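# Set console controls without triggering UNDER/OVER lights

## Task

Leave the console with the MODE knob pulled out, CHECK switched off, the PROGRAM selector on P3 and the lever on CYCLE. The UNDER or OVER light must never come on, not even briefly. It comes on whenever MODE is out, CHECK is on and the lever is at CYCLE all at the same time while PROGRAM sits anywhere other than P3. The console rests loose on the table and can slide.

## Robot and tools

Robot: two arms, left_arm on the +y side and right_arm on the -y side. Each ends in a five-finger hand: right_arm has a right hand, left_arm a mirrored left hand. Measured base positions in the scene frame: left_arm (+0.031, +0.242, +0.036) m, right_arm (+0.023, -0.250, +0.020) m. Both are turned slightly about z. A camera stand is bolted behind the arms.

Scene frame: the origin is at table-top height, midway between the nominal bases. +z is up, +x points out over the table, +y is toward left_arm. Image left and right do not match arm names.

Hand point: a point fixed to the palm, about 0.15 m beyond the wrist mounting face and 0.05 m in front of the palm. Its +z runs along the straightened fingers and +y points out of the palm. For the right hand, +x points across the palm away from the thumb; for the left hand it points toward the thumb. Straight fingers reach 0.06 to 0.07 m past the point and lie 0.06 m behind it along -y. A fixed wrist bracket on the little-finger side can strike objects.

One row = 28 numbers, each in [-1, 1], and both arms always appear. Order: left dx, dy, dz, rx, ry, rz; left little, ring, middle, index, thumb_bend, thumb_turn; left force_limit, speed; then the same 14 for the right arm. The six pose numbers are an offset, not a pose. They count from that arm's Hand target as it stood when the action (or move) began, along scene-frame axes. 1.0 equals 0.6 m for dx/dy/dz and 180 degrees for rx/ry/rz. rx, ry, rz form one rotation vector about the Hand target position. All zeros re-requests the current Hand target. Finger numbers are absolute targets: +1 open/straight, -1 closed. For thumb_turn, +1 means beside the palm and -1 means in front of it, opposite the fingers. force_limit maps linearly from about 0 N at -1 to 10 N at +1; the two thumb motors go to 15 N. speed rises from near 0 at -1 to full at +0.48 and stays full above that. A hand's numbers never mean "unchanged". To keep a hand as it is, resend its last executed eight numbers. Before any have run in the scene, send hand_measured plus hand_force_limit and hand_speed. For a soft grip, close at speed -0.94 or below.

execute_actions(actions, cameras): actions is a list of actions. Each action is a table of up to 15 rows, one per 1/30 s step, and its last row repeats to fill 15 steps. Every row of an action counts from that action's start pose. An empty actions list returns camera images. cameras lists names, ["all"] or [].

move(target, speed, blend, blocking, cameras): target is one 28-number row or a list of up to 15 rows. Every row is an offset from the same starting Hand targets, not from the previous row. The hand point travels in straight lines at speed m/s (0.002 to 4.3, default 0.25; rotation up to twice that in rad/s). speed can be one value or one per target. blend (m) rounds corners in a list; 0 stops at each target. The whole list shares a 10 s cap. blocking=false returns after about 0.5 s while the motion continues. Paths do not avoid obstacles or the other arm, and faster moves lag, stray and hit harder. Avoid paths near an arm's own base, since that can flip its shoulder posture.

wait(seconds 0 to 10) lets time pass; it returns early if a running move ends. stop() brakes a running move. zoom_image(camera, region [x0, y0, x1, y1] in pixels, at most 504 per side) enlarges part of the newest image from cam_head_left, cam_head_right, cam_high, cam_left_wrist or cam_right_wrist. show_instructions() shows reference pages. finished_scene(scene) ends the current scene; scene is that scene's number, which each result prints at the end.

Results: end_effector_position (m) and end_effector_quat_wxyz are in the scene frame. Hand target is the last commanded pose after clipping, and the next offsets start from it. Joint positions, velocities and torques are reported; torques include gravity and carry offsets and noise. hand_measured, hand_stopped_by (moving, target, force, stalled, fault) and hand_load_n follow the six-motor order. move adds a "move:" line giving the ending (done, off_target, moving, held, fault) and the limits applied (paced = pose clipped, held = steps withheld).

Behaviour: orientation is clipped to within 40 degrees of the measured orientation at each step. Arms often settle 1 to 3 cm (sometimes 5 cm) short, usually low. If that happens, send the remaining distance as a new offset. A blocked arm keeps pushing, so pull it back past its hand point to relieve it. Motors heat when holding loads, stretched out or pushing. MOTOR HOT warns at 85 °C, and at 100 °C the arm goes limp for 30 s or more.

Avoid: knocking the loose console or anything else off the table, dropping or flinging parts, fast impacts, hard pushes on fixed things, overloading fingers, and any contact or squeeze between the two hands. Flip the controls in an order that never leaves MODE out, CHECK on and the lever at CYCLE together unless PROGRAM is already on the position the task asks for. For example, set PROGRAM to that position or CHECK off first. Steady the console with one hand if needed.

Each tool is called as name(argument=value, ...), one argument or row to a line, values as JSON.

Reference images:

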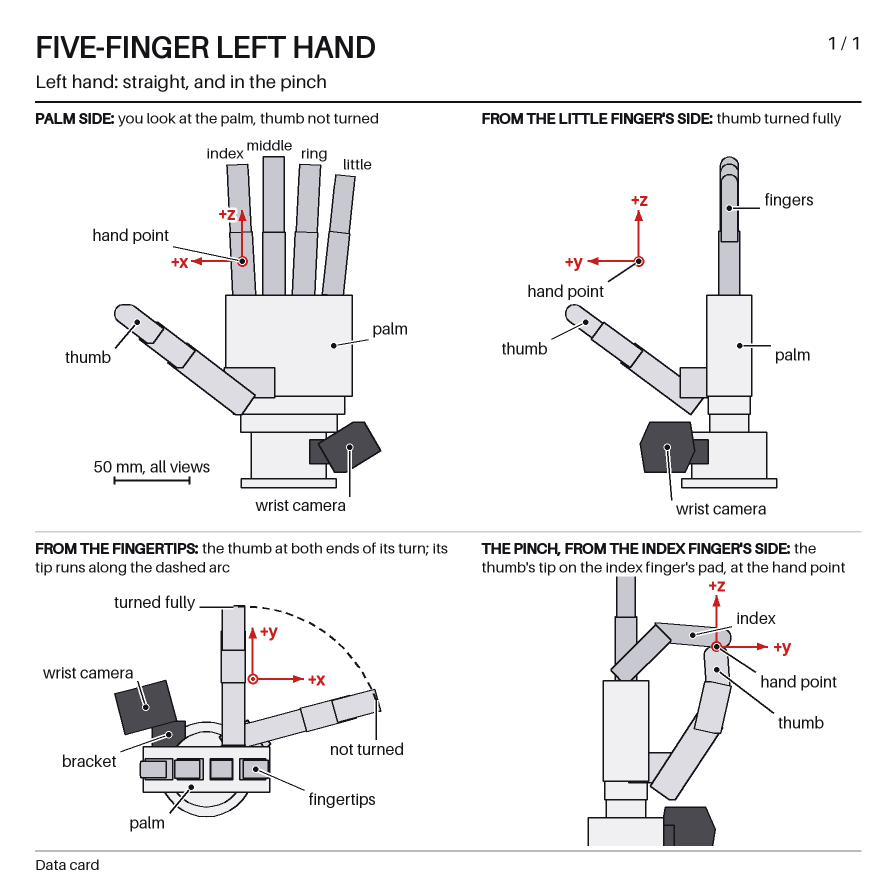

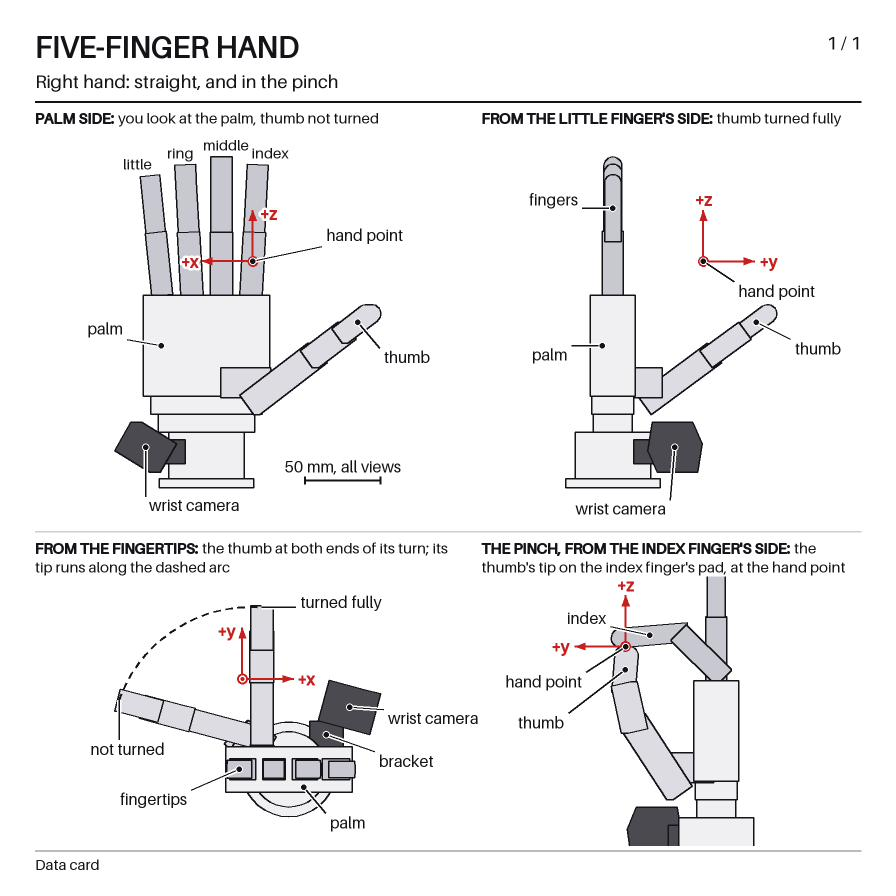

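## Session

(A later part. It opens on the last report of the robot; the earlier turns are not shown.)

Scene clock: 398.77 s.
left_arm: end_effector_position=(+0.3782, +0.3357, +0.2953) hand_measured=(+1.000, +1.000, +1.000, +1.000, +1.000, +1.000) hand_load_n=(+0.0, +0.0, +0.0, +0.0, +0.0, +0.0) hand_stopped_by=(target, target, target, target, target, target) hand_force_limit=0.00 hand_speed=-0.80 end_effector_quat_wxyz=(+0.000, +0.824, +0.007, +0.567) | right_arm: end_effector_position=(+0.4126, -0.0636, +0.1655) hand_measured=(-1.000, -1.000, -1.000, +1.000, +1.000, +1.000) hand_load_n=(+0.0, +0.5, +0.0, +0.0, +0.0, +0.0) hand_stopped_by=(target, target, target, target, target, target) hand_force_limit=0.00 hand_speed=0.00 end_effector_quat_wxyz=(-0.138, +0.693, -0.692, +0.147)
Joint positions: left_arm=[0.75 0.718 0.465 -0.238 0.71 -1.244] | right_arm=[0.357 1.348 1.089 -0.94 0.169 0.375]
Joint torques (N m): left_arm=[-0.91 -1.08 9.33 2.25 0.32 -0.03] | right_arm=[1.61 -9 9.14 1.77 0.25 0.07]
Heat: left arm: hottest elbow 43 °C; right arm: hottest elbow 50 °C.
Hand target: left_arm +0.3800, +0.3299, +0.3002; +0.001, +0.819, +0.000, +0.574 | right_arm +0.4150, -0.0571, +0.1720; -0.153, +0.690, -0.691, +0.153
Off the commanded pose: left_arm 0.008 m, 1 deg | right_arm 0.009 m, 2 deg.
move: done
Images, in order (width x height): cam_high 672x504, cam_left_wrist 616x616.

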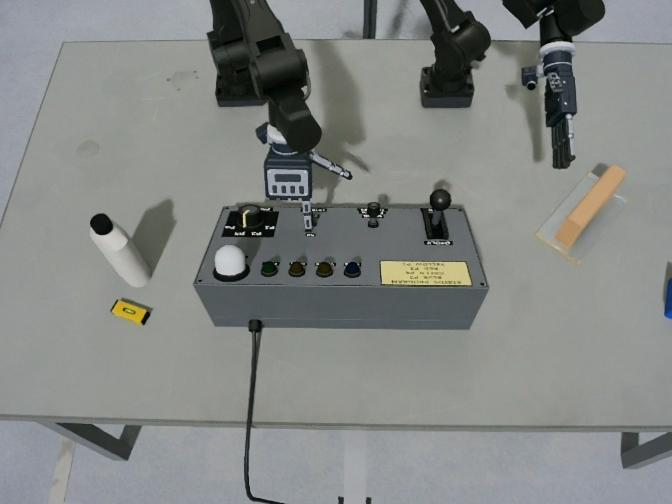

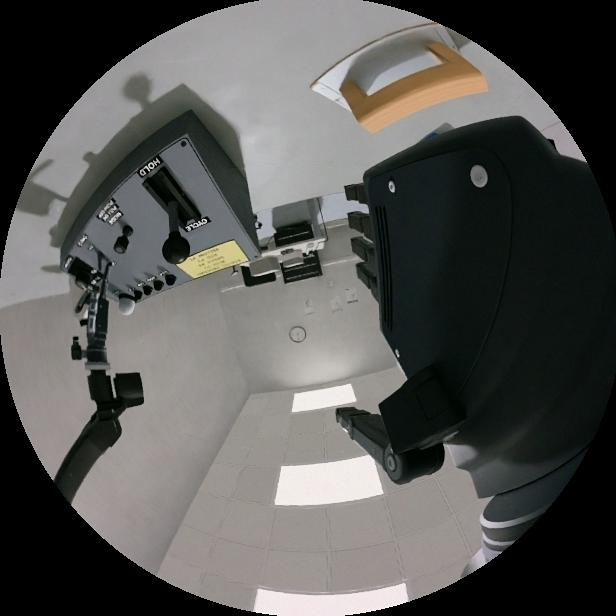

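move(
  target=[
    [0,0,0,0,0,0,1,1,1,1,1,1,0,-0.8,0.003,0.0183,0.0117,0,0,0,-1,-1,-1,1,1,1,0,0],
  ],
  speed=0.1,
  cameras=["cam_high","cam_left_wrist"],
)

zoom_image(
  camera="cam_left_wrist",
  region=[70, 220, 150, 340],
)

zoom_image(
  camera="cam_high",
  region=[270, 180, 350, 240],
)

Scene clock: 413.83 s.
left_arm: end_effector_position=(+0.3782, +0.3357, +0.2953) hand_measured=(+1.000, +1.000, +1.000, +1.000, +1.000, +1.000) hand_load_n=(+0.0, +0.0, -0.5, +0.0, +0.0, +0.0) hand_stopped_by=(target, target, target, target, target, target) hand_force_limit=0.00 hand_speed=-0.80 end_effector_quat_wxyz=(+0.000, +0.824, +0.007, +0.567) | right_arm: end_effector_position=(+0.4096, -0.0550, +0.1656) hand_measured=(-1.000, -1.000, -1.000, +1.000, +1.000, +1.000) hand_load_n=(+0.0, +0.0, +0.0, +0.0, +0.0, -0.5) hand_stopped_by=(target, target, target, target, target, target) hand_force_limit=0.00 hand_speed=0.00 end_effector_quat_wxyz=(-0.140, +0.693, -0.692, +0.148)
Joint positions: left_arm=[0.75 0.718 0.465 -0.238 0.71 -1.244] | right_arm=[0.38 1.348 1.089 -0.94 0.178 0.396]
Joint torques (N m): left_arm=[-1.14 -1.73 9.33 2.09 0.32 -0.11] | right_arm=[1.14 -8.29 11.63 0.85 0.24 0.05]
Heat: left arm: hottest elbow 43 °C; right arm: hottest elbow 47 °C.
Hand target: left_arm +0.3800, +0.3299, +0.3002; +0.001, +0.819, +0.000, +0.574 | right_arm +0.4168, -0.0462, +0.1790; -0.153, +0.690, -0.691, +0.153
Off the commanded pose: left_arm 0.008 m, 1 deg | right_arm 0.018 m, 2 deg.
move: off_target (right_arm)
Images, in order (width x height): cam_high 672x504, cam_left_wrist 616x616.

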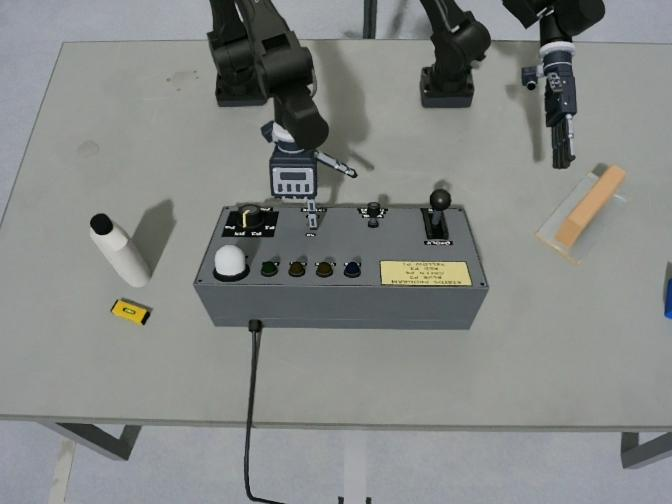

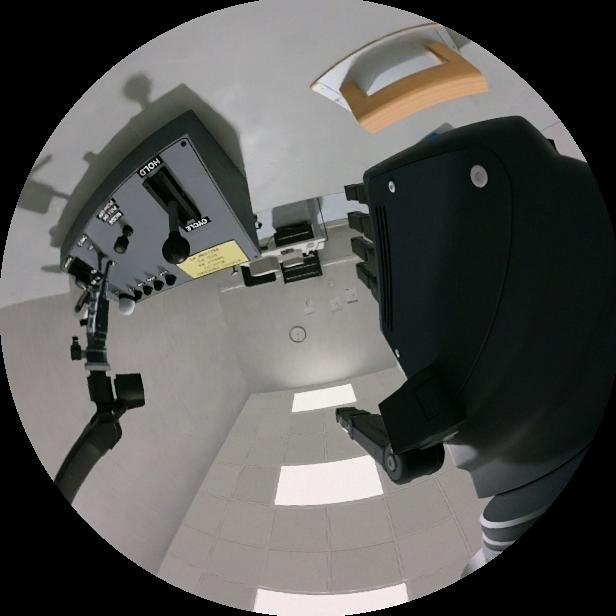

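Scaled by 4.200 from the camera's 616x616 image, which has a finer 880x880 frame.

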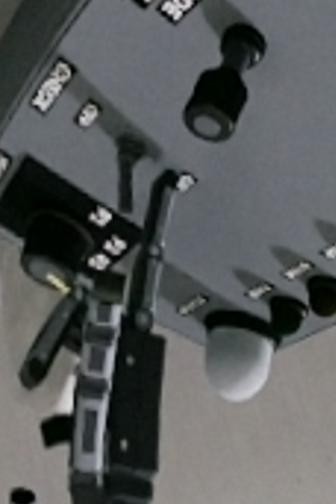

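Scaled by 6.300.

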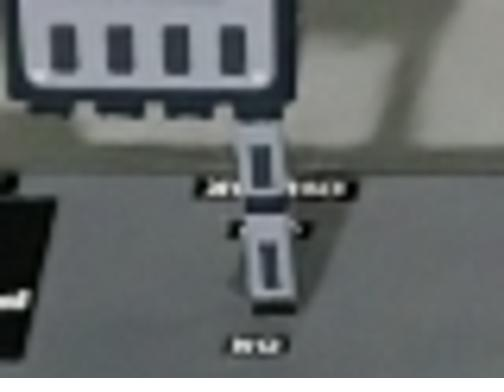

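move(
  target=[0,0,0,0,0,0,1,1,1,1,1,1,0,-0.8,-0.0783,0,-0.0317,0,0,0,-1,-1,-1,1,1,1,0,0],
  speed=0.1,
  cameras=["cam_high","cam_left_wrist"],
)

zoom_image(
  camera="cam_left_wrist",
  region=[70, 220, 150, 340],
)

zoom_image(
  camera="cam_high",
  region=[270, 180, 350, 240],
)

Scene clock: 421.80 s.
left_arm: end_effector_position=(+0.3782, +0.3357, +0.2953) hand_measured=(+1.000, +1.000, +1.000, +1.000, +1.000, +1.000) hand_load_n=(+0.0, +0.0, +0.0, +0.0, +0.0, +0.0) hand_stopped_by=(target, target, target, target, target, target) hand_force_limit=0.00 hand_speed=-0.80 end_effector_quat_wxyz=(+0.000, +0.824, +0.007, +0.567) | right_arm: end_effector_position=(+0.3895, -0.0515, +0.1713) hand_measured=(-1.000, -1.000, -1.000, +1.000, +1.000, +1.000) hand_load_n=(+0.0, +0.5, +0.0, +1.0, +0.0, +0.0) hand_stopped_by=(target, target, target, target, target, target) hand_force_limit=0.00 hand_speed=0.00 end_effector_quat_wxyz=(+0.168, -0.674, +0.700, -0.166)
Joint positions: left_arm=[0.75 0.718 0.465 -0.238 0.71 -1.244] | right_arm=[0.419 1.254 1.008 -0.895 0.215 0.461]
Joint torques (N m): left_arm=[-0.97 -0.85 9.28 2.13 0.27 -0.02] | right_arm=[2.43 -7.47 7.27 0.4 -0.26 -0.11]
Heat: left arm: hottest elbow 43 °C; right arm: hottest elbow 46 °C.
Hand target: left_arm +0.3800, +0.3299, +0.3002; +0.001, +0.819, +0.000, +0.574 | right_arm +0.3699, -0.0462, +0.1599; -0.153, +0.690, -0.691, +0.153
Off the commanded pose: left_arm 0.008 m, 1 deg | right_arm 0.023 m, 3 deg.
move: off_target (right_arm)
Images, in order (width x height): cam_high 672x504, cam_left_wrist 616x616.

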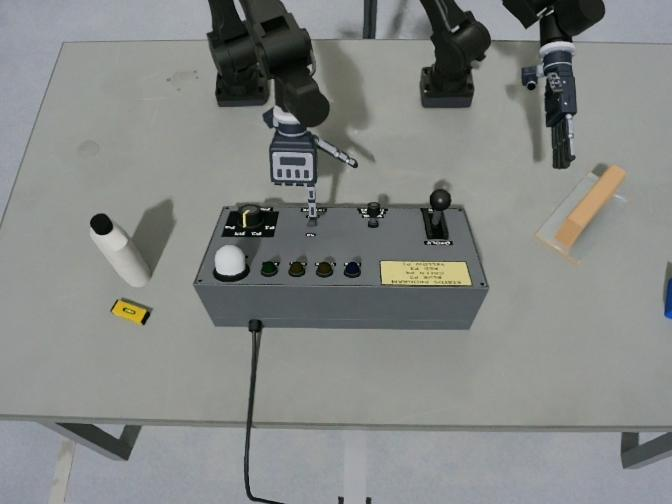

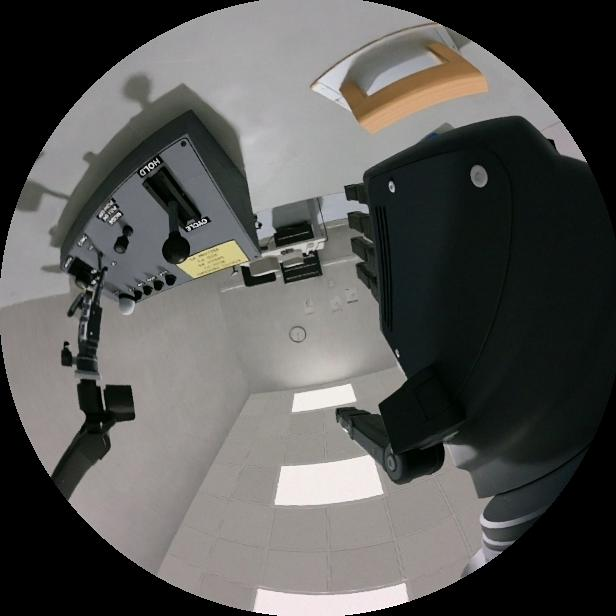

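Scaled by 4.200 from the camera's 616x616 image, which has a finer 880x880 frame.

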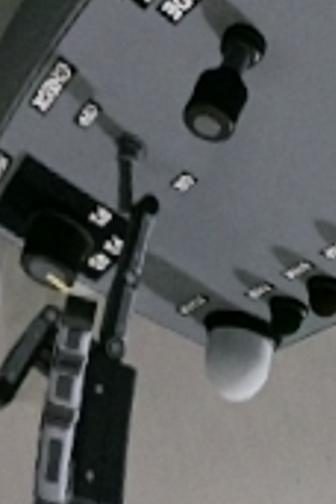

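Scaled by 6.300.

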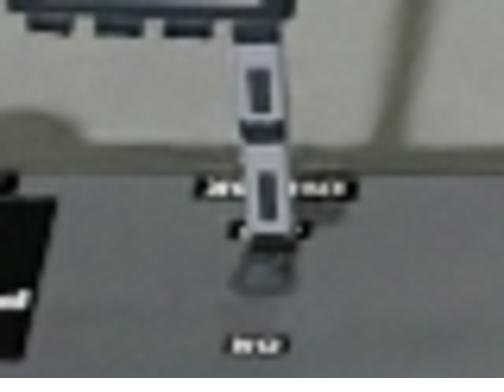

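move(
  target=[
    [0,0,0,0,0,0,1,1,1,1,1,1,0,-0.8,0.075,0,0.0117,0,0,0,-1,-1,-1,1,1,1,0,0],
    [0,0,0,0,0,0,1,1,1,1,1,1,0,-0.8,-0.025,0,-0.035,0,0,0,-1,-1,-1,1,1,1,0,0],
  ],
  speed=0.08,
  cameras=["cam_high","cam_left_wrist"],
)

zoom_image(
  camera="cam_left_wrist",
  region=[70, 220, 150, 340],
)

zoom_image(
  camera="cam_high",
  region=[270, 180, 350, 240],
)

Scene clock: 436.80 s.
left_arm: end_effector_position=(+0.3782, +0.3357, +0.2953) hand_measured=(+1.000, +1.000, +1.000, +1.000, +1.000, +1.000) hand_load_n=(+0.0, +0.0, +0.0, +0.0, +0.0, +0.0) hand_stopped_by=(target, target, target, target, target, target) hand_force_limit=0.00 hand_speed=-0.80 end_effector_quat_wxyz=(+0.000, +0.824, +0.007, +0.567) | right_arm: end_effector_position=(+0.3517, -0.0530, +0.1326) hand_measured=(-1.000, -1.000, -1.000, +1.000, +1.000, +1.000) hand_load_n=(+0.0, +0.0, +0.5, +0.0, +0.0, +0.0) hand_stopped_by=(target, target, target, target, target, target) hand_force_limit=0.00 hand_speed=0.00 end_effector_quat_wxyz=(-0.137, +0.693, -0.692, +0.149)
Joint positions: left_arm=[0.75 0.718 0.465 -0.238 0.71 -1.244] | right_arm=[0.455 1.245 0.908 -0.881 0.207 0.468]
Joint torques (N m): left_arm=[-0.62 -0.79 9.06 2 0.3 -0.05] | right_arm=[1.61 -7.18 9.06 1.81 0.28 0.05]
Heat: left arm: hottest elbow 43 °C; right arm: hottest elbow 45 °C.
Hand target: left_arm +0.3800, +0.3299, +0.3002; +0.001, +0.819, +0.000, +0.574 | right_arm +0.3548, -0.0462, +0.1389; -0.153, +0.690, -0.690, +0.153
Off the commanded pose: left_arm 0.008 m, 1 deg | right_arm 0.010 m, 2 deg.
move: done
Images, in order (width x height): cam_high 672x504, cam_left_wrist 616x616.

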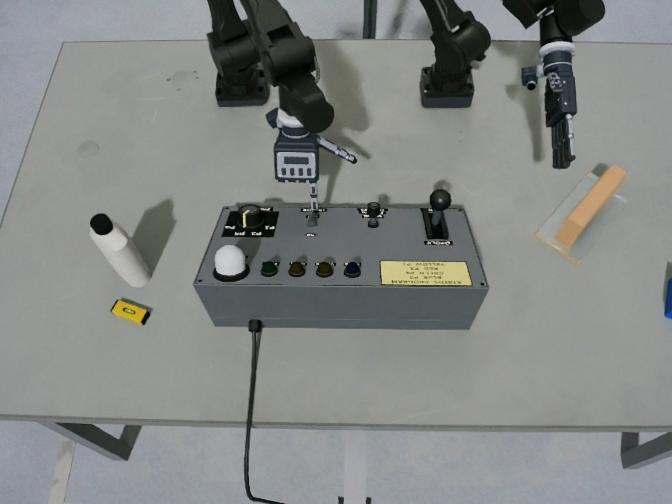

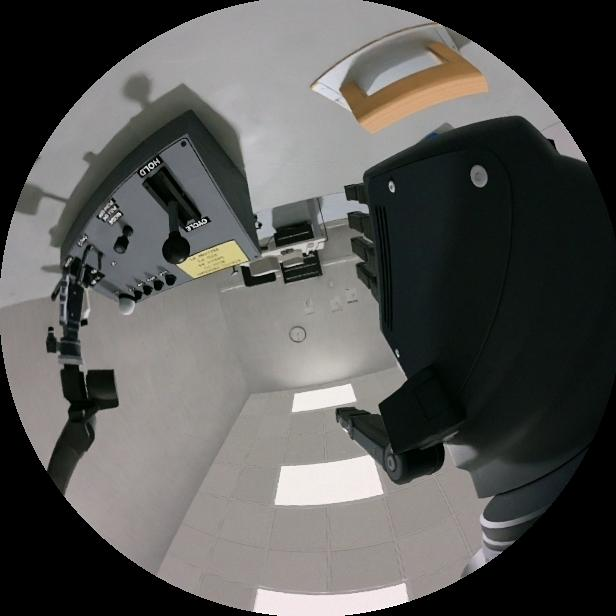

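Scaled by 4.200 from the camera's 616x616 image, which has a finer 880x880 frame.

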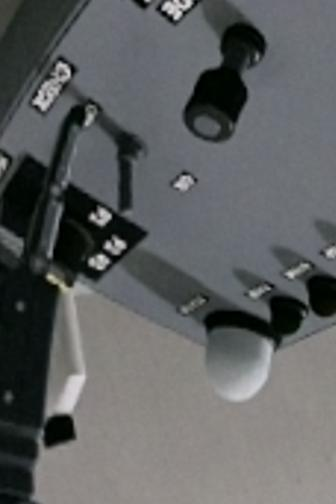

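Scaled by 6.300.

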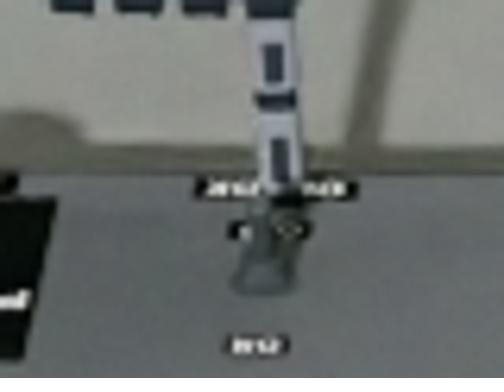

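move(
  target=[
    [0,0,0,0,0,0,1,1,1,1,1,1,0,-0.8,0.01,-0.008,0.12,0,0,0,-1,-1,-1,1,1,1,0,0],
    [0,0,0,0,0,0,1,1,1,1,1,1,0,-0.8,0.12,-0.008,0.13,0,0,0,-1,-1,-1,1,1,1,0,0],
    [0,0,0,0,0,0,1,1,1,1,1,1,0,-0.8,0.105,-0.008,0.045,0,0,0,-1,-1,-1,1,1,1,0,0],
  ],
  speed=[0.15,0.15,0.1],
  blend=[0.02,0.02,0],
  cameras=["cam_high","cam_left_wrist"],
)

zoom_image(
  camera="cam_left_wrist",
  region=[70, 220, 150, 340],
)

zoom_image(
  camera="cam_high",
  region=[270, 180, 350, 240],
)

Scene clock: 464.73 s.
left_arm: end_effector_position=(+0.3782, +0.3357, +0.2953) hand_measured=(+1.000, +1.000, +1.000, +1.000, +1.000, +1.000) hand_load_n=(+0.0, +0.0, +0.0, +0.0, -0.5, +0.0) hand_stopped_by=(target, target, target, target, target, target) hand_force_limit=0.00 hand_speed=-0.80 end_effector_quat_wxyz=(+0.000, +0.824, +0.007, +0.567) | right_arm: end_effector_position=(+0.4117, -0.0523, +0.1684) hand_measured=(-1.000, -1.000, -1.000, +1.000, +1.000, +1.000) hand_load_n=(+0.0, +0.0, +0.0, +0.0, +0.0, +0.0) hand_stopped_by=(target, target, target, target, target, target) hand_force_limit=0.00 hand_speed=0.00 end_effector_quat_wxyz=(-0.150, +0.689, -0.693, +0.152)
Joint positions: left_arm=[0.75 0.718 0.465 -0.238 0.71 -1.244] | right_arm=[0.384 1.34 1.086 -0.924 0.18 0.404]
Joint torques (N m): left_arm=[-1.08 -1.44 9.26 2.13 0.32 -0.05] | right_arm=[0.38 -7.06 9.57 1.91 0.05 -0.14]
Heat: left arm: hottest elbow 44 °C; right arm: hottest elbow 44 °C.
Hand target: left_arm +0.3800, +0.3299, +0.3002; +0.001, +0.819, +0.000, +0.574 | right_arm +0.4179, -0.0510, +0.1658; -0.153, +0.690, -0.691, +0.153
Off the commanded pose: left_arm 0.008 m, 1 deg | right_arm 0.007 m, 1 deg.
move: done
Images, in order (width x height): cam_high 672x504, cam_left_wrist 616x616.

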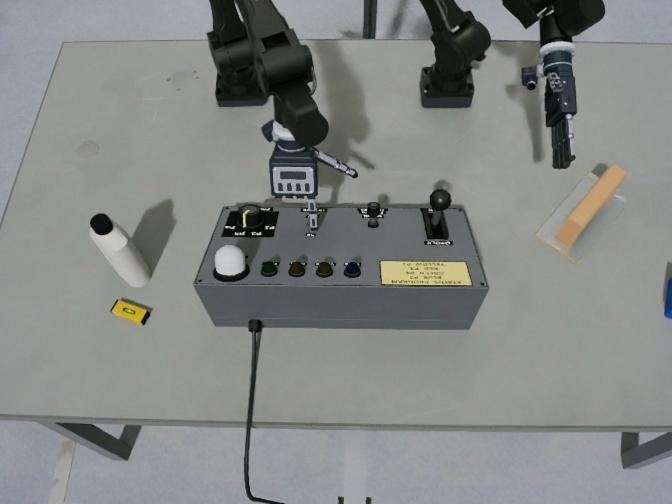

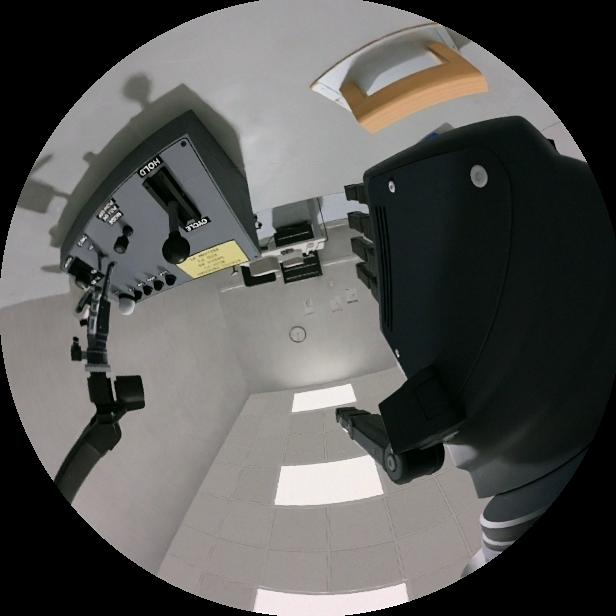

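Scaled by 4.200 from the camera's 616x616 image, which has a finer 880x880 frame.

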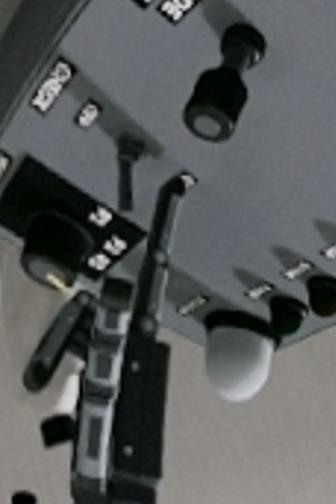

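Scaled by 6.300.

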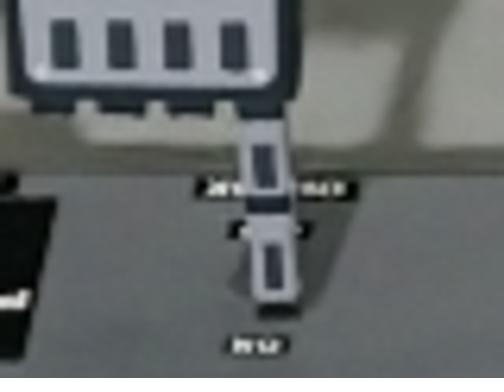

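move(
  target=[
    [0,0,0,0,0,0,1,1,1,1,1,1,0,-0.8,0,-0.008,-0.018,0,0,0,-1,-1,-1,1,1,1,0,0],
    [0,0,0,0,0,0,1,1,1,1,1,1,0,-0.8,-0.055,-0.008,-0.05,0,0,0,-1,-1,-1,1,1,1,0,0],
  ],
  speed=0.06,
  cameras=["cam_high","cam_left_wrist"],
)

zoom_image(
  camera="cam_left_wrist",
  region=[70, 220, 150, 340],
)

zoom_image(
  camera="cam_high",
  region=[270, 180, 350, 240],
)

Scene clock: 474.43 s.
left_arm: end_effector_position=(+0.3782, +0.3357, +0.2953) hand_measured=(+1.000, +1.000, +1.000, +1.000, +1.000, +1.000) hand_load_n=(+0.0, +0.0, +0.0, +0.0, +0.0, +0.0) hand_stopped_by=(target, target, target, target, target, target) hand_force_limit=0.00 hand_speed=-0.80 end_effector_quat_wxyz=(+0.000, +0.824, +0.007, +0.567) | right_arm: end_effector_position=(+0.4004, -0.0546, +0.1508) hand_measured=(-1.000, -1.000, -1.000, +1.000, +1.000, +1.000) hand_load_n=(+0.0, +0.0, +0.0, +0.5, +0.0, +0.0) hand_stopped_by=(target, target, target, target, target, target) hand_force_limit=0.00 hand_speed=0.00 end_effector_quat_wxyz=(-0.173, +0.680, -0.694, +0.160)
Joint positions: left_arm=[0.75 0.718 0.465 -0.238 0.71 -1.244] | right_arm=[0.391 1.29 0.981 -0.821 0.185 0.42]
Joint torques (N m): left_arm=[-0.67 -1.61 9.14 2.35 0.28 -0.09] | right_arm=[2.02 -7.18 6.93 0.72 0.19 -0.06]
Heat: left arm: hottest elbow 44 °C; right arm: hottest elbow 44 °C.
Hand target: left_arm +0.3800, +0.3299, +0.3002; +0.001, +0.819, +0.000, +0.574 | right_arm +0.3848, -0.0558, +0.1359; -0.153, +0.690, -0.691, +0.153
Off the commanded pose: left_arm 0.008 m, 1 deg | right_arm 0.022 m, 3 deg.
move: off_target (right_arm)
Images, in order (width x height): cam_high 672x504, cam_left_wrist 616x616.

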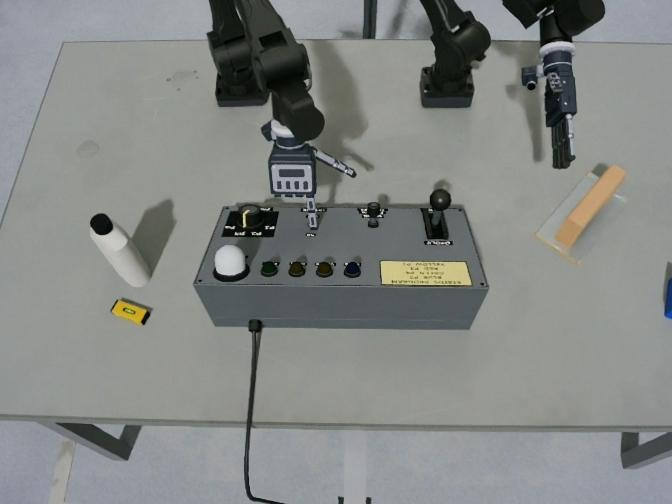

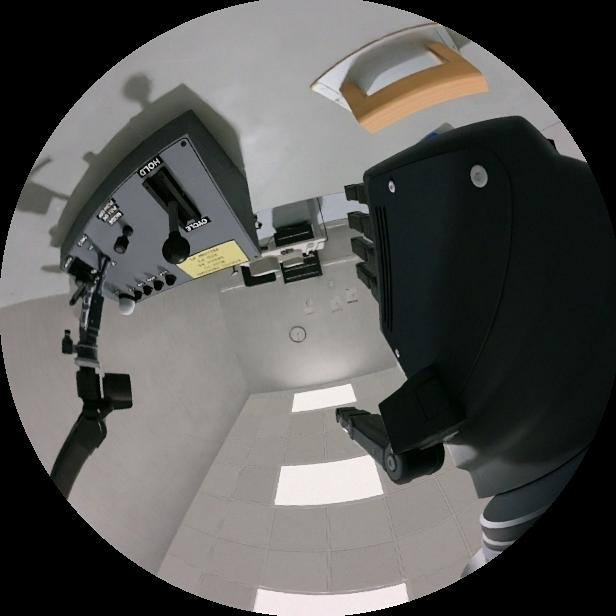

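Scaled by 4.200 from the camera's 616x616 image, which has a finer 880x880 frame.

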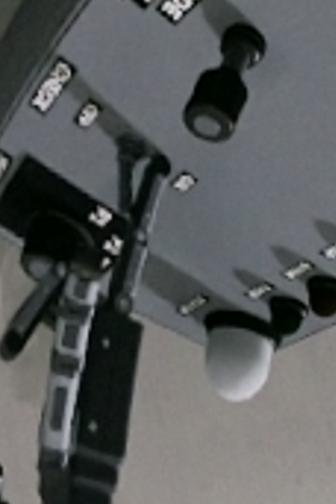

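Scaled by 6.300.

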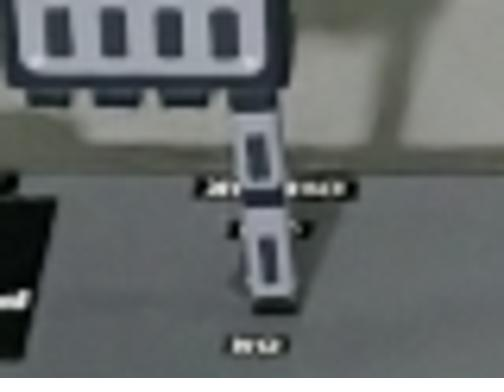

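move(
  target=[0,0,0,0,0,0,1,1,1,1,1,1,0,-0.8,-0.055,-0.003,-0.012,0,0,0,-1,-1,-1,1,1,1,0,0],
  speed=0.06,
  cameras=["cam_high","cam_left_wrist"],
)

zoom_image(
  camera="cam_left_wrist",
  region=[70, 220, 150, 340],
)

zoom_image(
  camera="cam_high",
  region=[270, 180, 350, 240],
)

Scene clock: 483.50 s.
left_arm: end_effector_position=(+0.3782, +0.3357, +0.2953) hand_measured=(+1.000, +1.000, +1.000, +1.000, +1.000, +1.000) hand_load_n=(+0.0, +0.0, +0.0, +0.0, -0.5, +0.0) hand_stopped_by=(target, target, target, target, target, target) hand_force_limit=0.00 hand_speed=-0.80 end_effector_quat_wxyz=(+0.000, +0.824, +0.007, +0.567) | right_arm: end_effector_position=(+0.3804, -0.0584, +0.1524) hand_measured=(-1.000, -1.000, -1.000, +1.000, +1.000, +1.000) hand_load_n=(+0.0, +0.0, +0.0, +1.0, +0.0, +0.0) hand_stopped_by=(target, target, target, target, target, target) hand_force_limit=0.00 hand_speed=0.00 end_effector_quat_wxyz=(+0.189, -0.667, +0.700, -0.173)
Joint positions: left_arm=[0.75 0.718 0.465 -0.238 0.71 -1.244] | right_arm=[0.414 1.207 0.907 -0.797 0.214 0.461]
Joint torques (N m): left_arm=[-0.73 -0.97 9.22 2.35 0.28 -0.06] | right_arm=[2.73 -5.66 6.43 -0.35 -0.3 -0.15]
Heat: left arm: hottest elbow 44 °C; right arm: hottest elbow 42 °C.
Hand target: left_arm +0.3800, +0.3299, +0.3002; +0.001, +0.819, +0.000, +0.574 | right_arm +0.3518, -0.0576, +0.1287; -0.153, +0.690, -0.690, +0.153
Off the commanded pose: left_arm 0.008 m, 1 deg | right_arm 0.037 m, 5 deg.
move: off_target (right_arm)
Images, in order (width x height): cam_high 672x504, cam_left_wrist 616x616.

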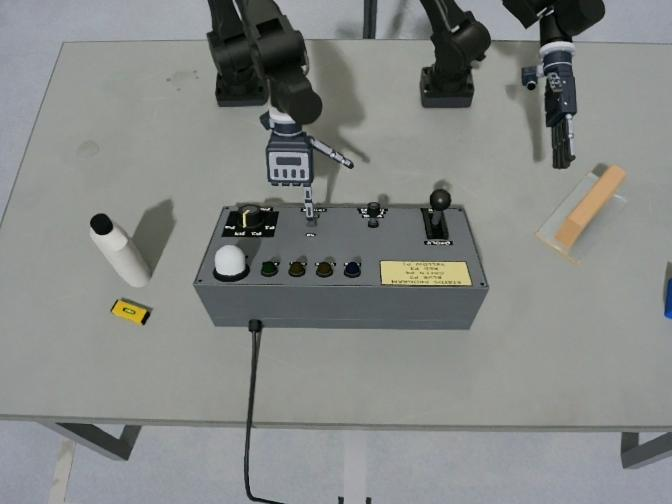

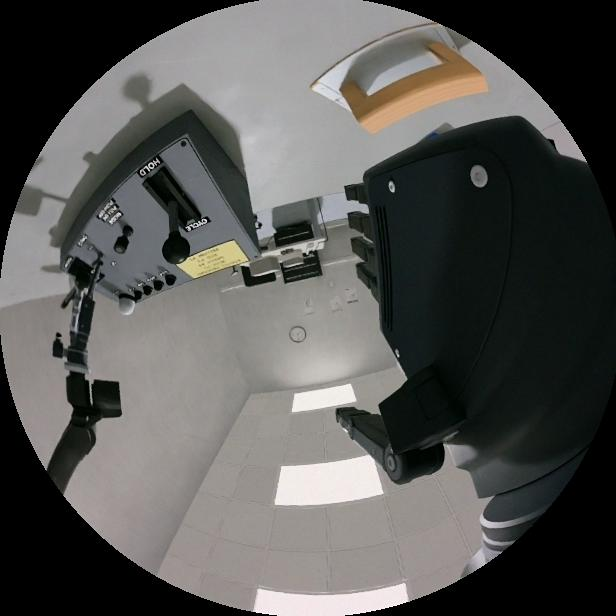

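Scaled by 4.200 from the camera's 616x616 image, which has a finer 880x880 frame.

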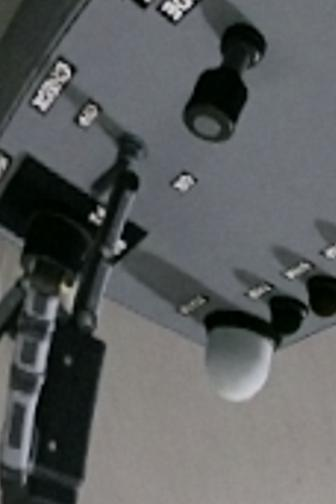

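Scaled by 6.300.

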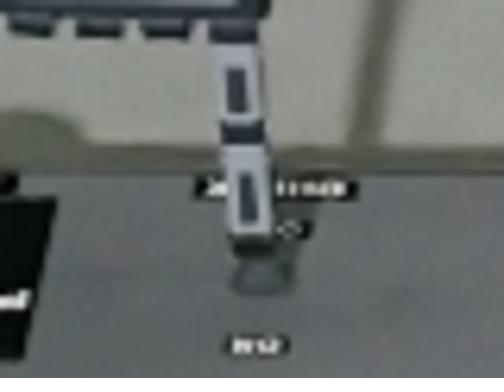

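move(
  target=[
    [0,0,0,0,0,0,1,1,1,1,1,1,0,-0.8,0.085,0,0.06,0,0,0,-1,-1,-1,1,1,1,0,0],
    [0,0,0,0,0,0,1,1,1,1,1,1,0,-0.8,0.07,0.08,0.24,0,-0.12,0,-1,-1,-1,1,1,1,0,0],
  ],
  speed=[0.08,0.2],
  blend=[0.005,0],
  cameras=["all"],
)

zoom_image(
  camera="cam_left_wrist",
  region=[70, 200, 190, 340],
)

zoom_image(
  camera="cam_high",
  region=[230, 180, 400, 290],
)

Scene clock: 527.60 s.
left_arm: end_effector_position=(+0.3782, +0.3357, +0.2953) hand_measured=(+1.000, +1.000, +1.000, +1.000, +1.000, +1.000) hand_load_n=(+0.0, +0.0, +0.0, +0.0, +0.0, +0.0) hand_stopped_by=(target, target, target, target, target, target) hand_force_limit=0.00 hand_speed=-0.80 end_effector_quat_wxyz=(+0.000, +0.824, +0.007, +0.567) | right_arm: end_effector_position=(+0.3806, -0.0251, +0.2424) hand_measured=(-1.000, -1.000, -1.000, +1.000, +1.000, +1.000) hand_load_n=(+0.0, +0.0, +0.0, +0.0, +0.0, +0.0) hand_stopped_by=(target, target, target, target, target, target) hand_force_limit=0.00 hand_speed=0.00 end_effector_quat_wxyz=(-0.244, +0.664, -0.651, +0.276)
Joint positions: left_arm=[0.75 0.718 0.465 -0.238 0.71 -1.244] | right_arm=[0.598 1.108 1.022 -0.863 0.457 0.481]
Joint torques (N m): left_arm=[-0.56 -1.9 9.36 2.22 0.24 0] | right_arm=[1.38 -6.01 13.89 2.32 0.42 0.05]
Heat: left arm: hottest elbow 44 °C; right arm: hottest elbow 40 °C.
Hand target: left_arm +0.3800, +0.3299, +0.3002; +0.001, +0.819, +0.000, +0.574 | right_arm +0.3938, -0.0096, +0.2726; -0.280, +0.649, -0.650, +0.280
Off the commanded pose: left_arm 0.008 m, 1 deg | right_arm 0.036 m, 5 deg.
move: off_target (right_arm)

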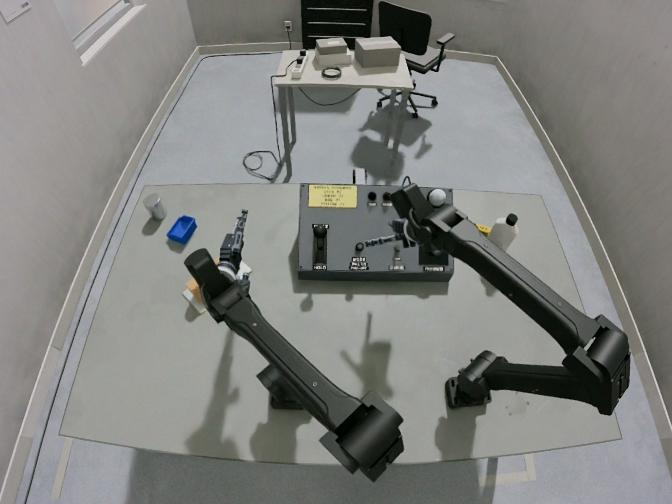

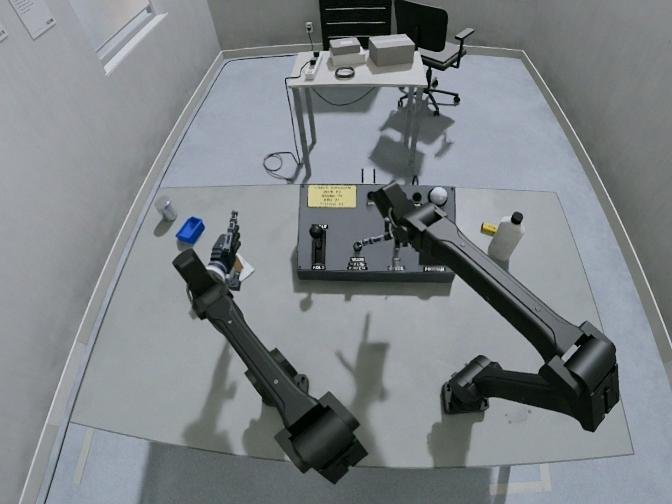

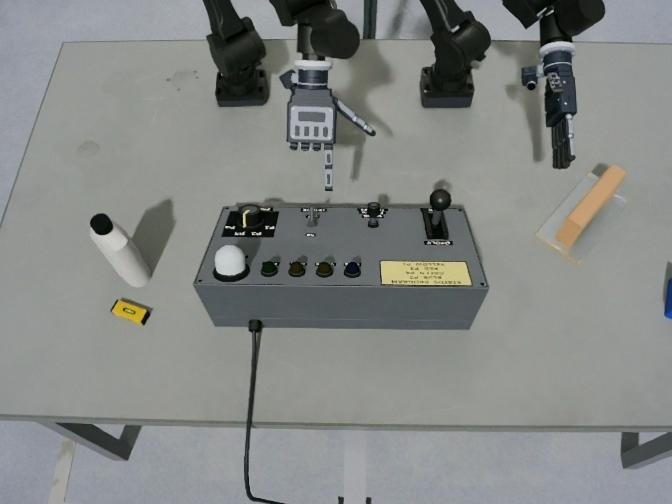

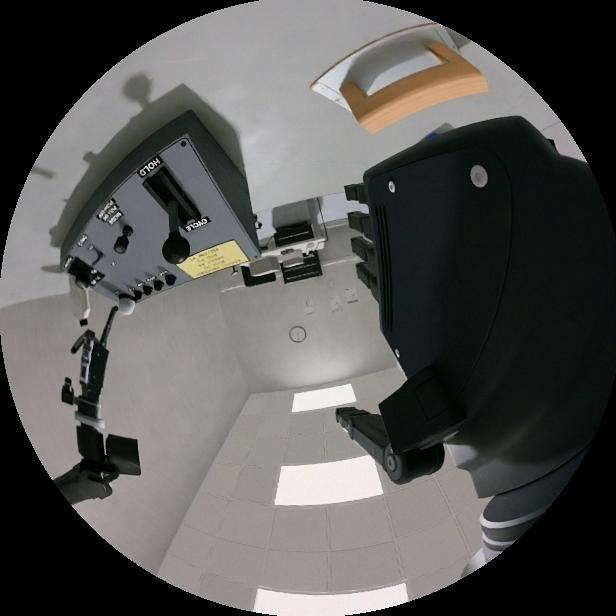

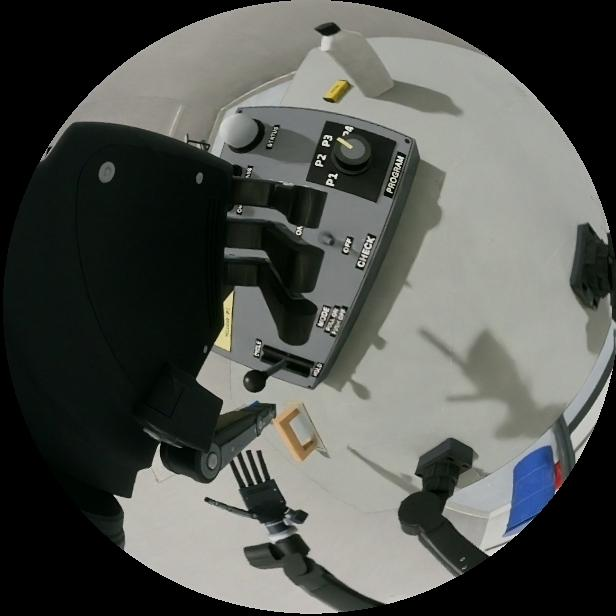

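Scaled by 3.600 from the camera's 616x616 image, which has a finer 880x880 frame.

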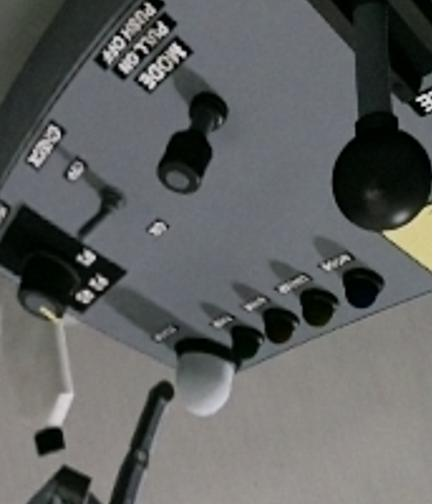

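Scaled by 2.965.

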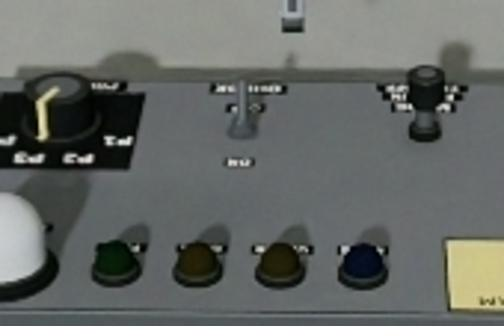

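move(
  target=[0,0,0,0,0,0,1,1,1,1,1,1,0,-0.8,0.097,0.1417,-0.03,0,-0.269,0,1,1,0.3,0.3,0.5,-1,0,0],
  speed=0.2,
  cameras=["cam_high","cam_left_wrist","cam_right_wrist"],
)

zoom_image(
  camera="cam_left_wrist",
  region=[70, 180, 210, 340],
)

zoom_image(
  camera="cam_high",
  region=[290, 130, 430, 240],
)

Scene clock: 539.93 s.
left_arm: end_effector_position=(+0.3782, +0.3357, +0.2953) hand_measured=(+1.000, +1.000, +1.000, +1.000, +1.000, +1.000) hand_load_n=(+0.0, +0.0, +0.0, +0.0, +0.0, +0.0) hand_stopped_by=(target, target, target, target, target, target) hand_force_limit=0.00 hand_speed=-0.80 end_effector_quat_wxyz=(+0.000, +0.824, +0.007, +0.567) | right_arm: end_effector_position=(+0.4547, +0.0685, +0.2575) hand_measured=(+1.000, +1.000, +0.300, +0.300, +0.500, -1.000) hand_load_n=(+0.0, +0.0, +0.0, +0.0, +0.5, +0.0) hand_stopped_by=(target, target, target, target, target, target) hand_force_limit=0.00 hand_speed=0.00 end_effector_quat_wxyz=(+0.518, -0.475, +0.483, -0.522)
Joint positions: left_arm=[0.75 0.718 0.465 -0.238 0.71 -1.244] | right_arm=[0.845 1.347 0.657 0.824 0.904 -0.1]
Joint torques (N m): left_arm=[-1.2 -1.79 9.17 2.1 0.29 -0.07] | right_arm=[1.55 -6.07 8.2 2.82 -0.1 -0.15]
Heat: left arm: hottest elbow 44 °C; right arm: hottest elbow 41 °C.
Hand target: left_arm +0.3800, +0.3299, +0.3002; +0.001, +0.819, +0.000, +0.574 | right_arm +0.4521, +0.0755, +0.2547; +0.522, -0.478, +0.478, -0.521
Off the commanded pose: left_arm 0.008 m, 1 deg | right_arm 0.008 m, 1 deg.
move: done
Images, in order (width x height): cam_high 672x504, cam_left_wrist 616x616, cam_right_wrist 616x616.

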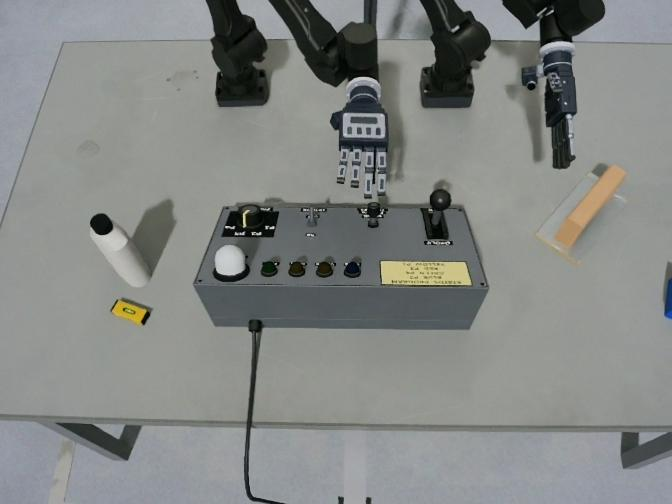

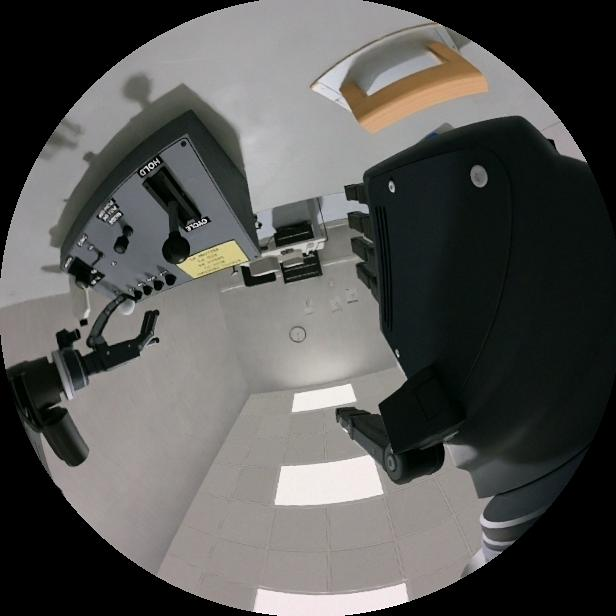

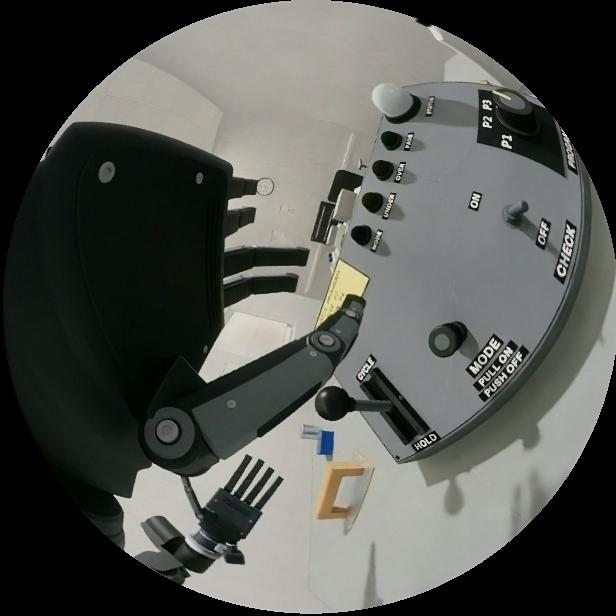

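Scaled by 3.150 from the camera's 616x616 image, which has a finer 880x880 frame.

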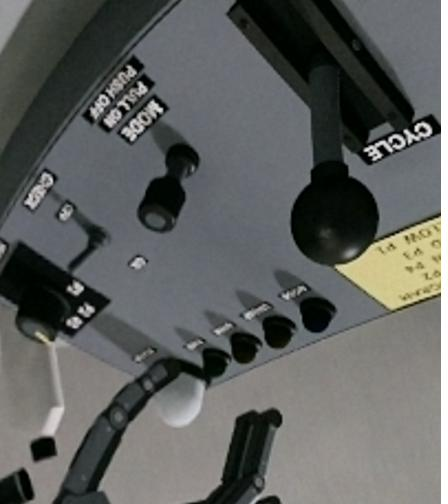

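Scaled by 3.600.

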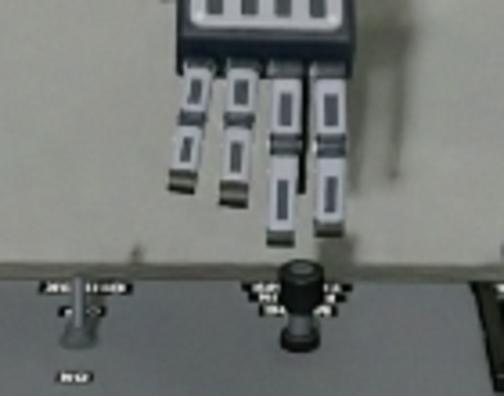

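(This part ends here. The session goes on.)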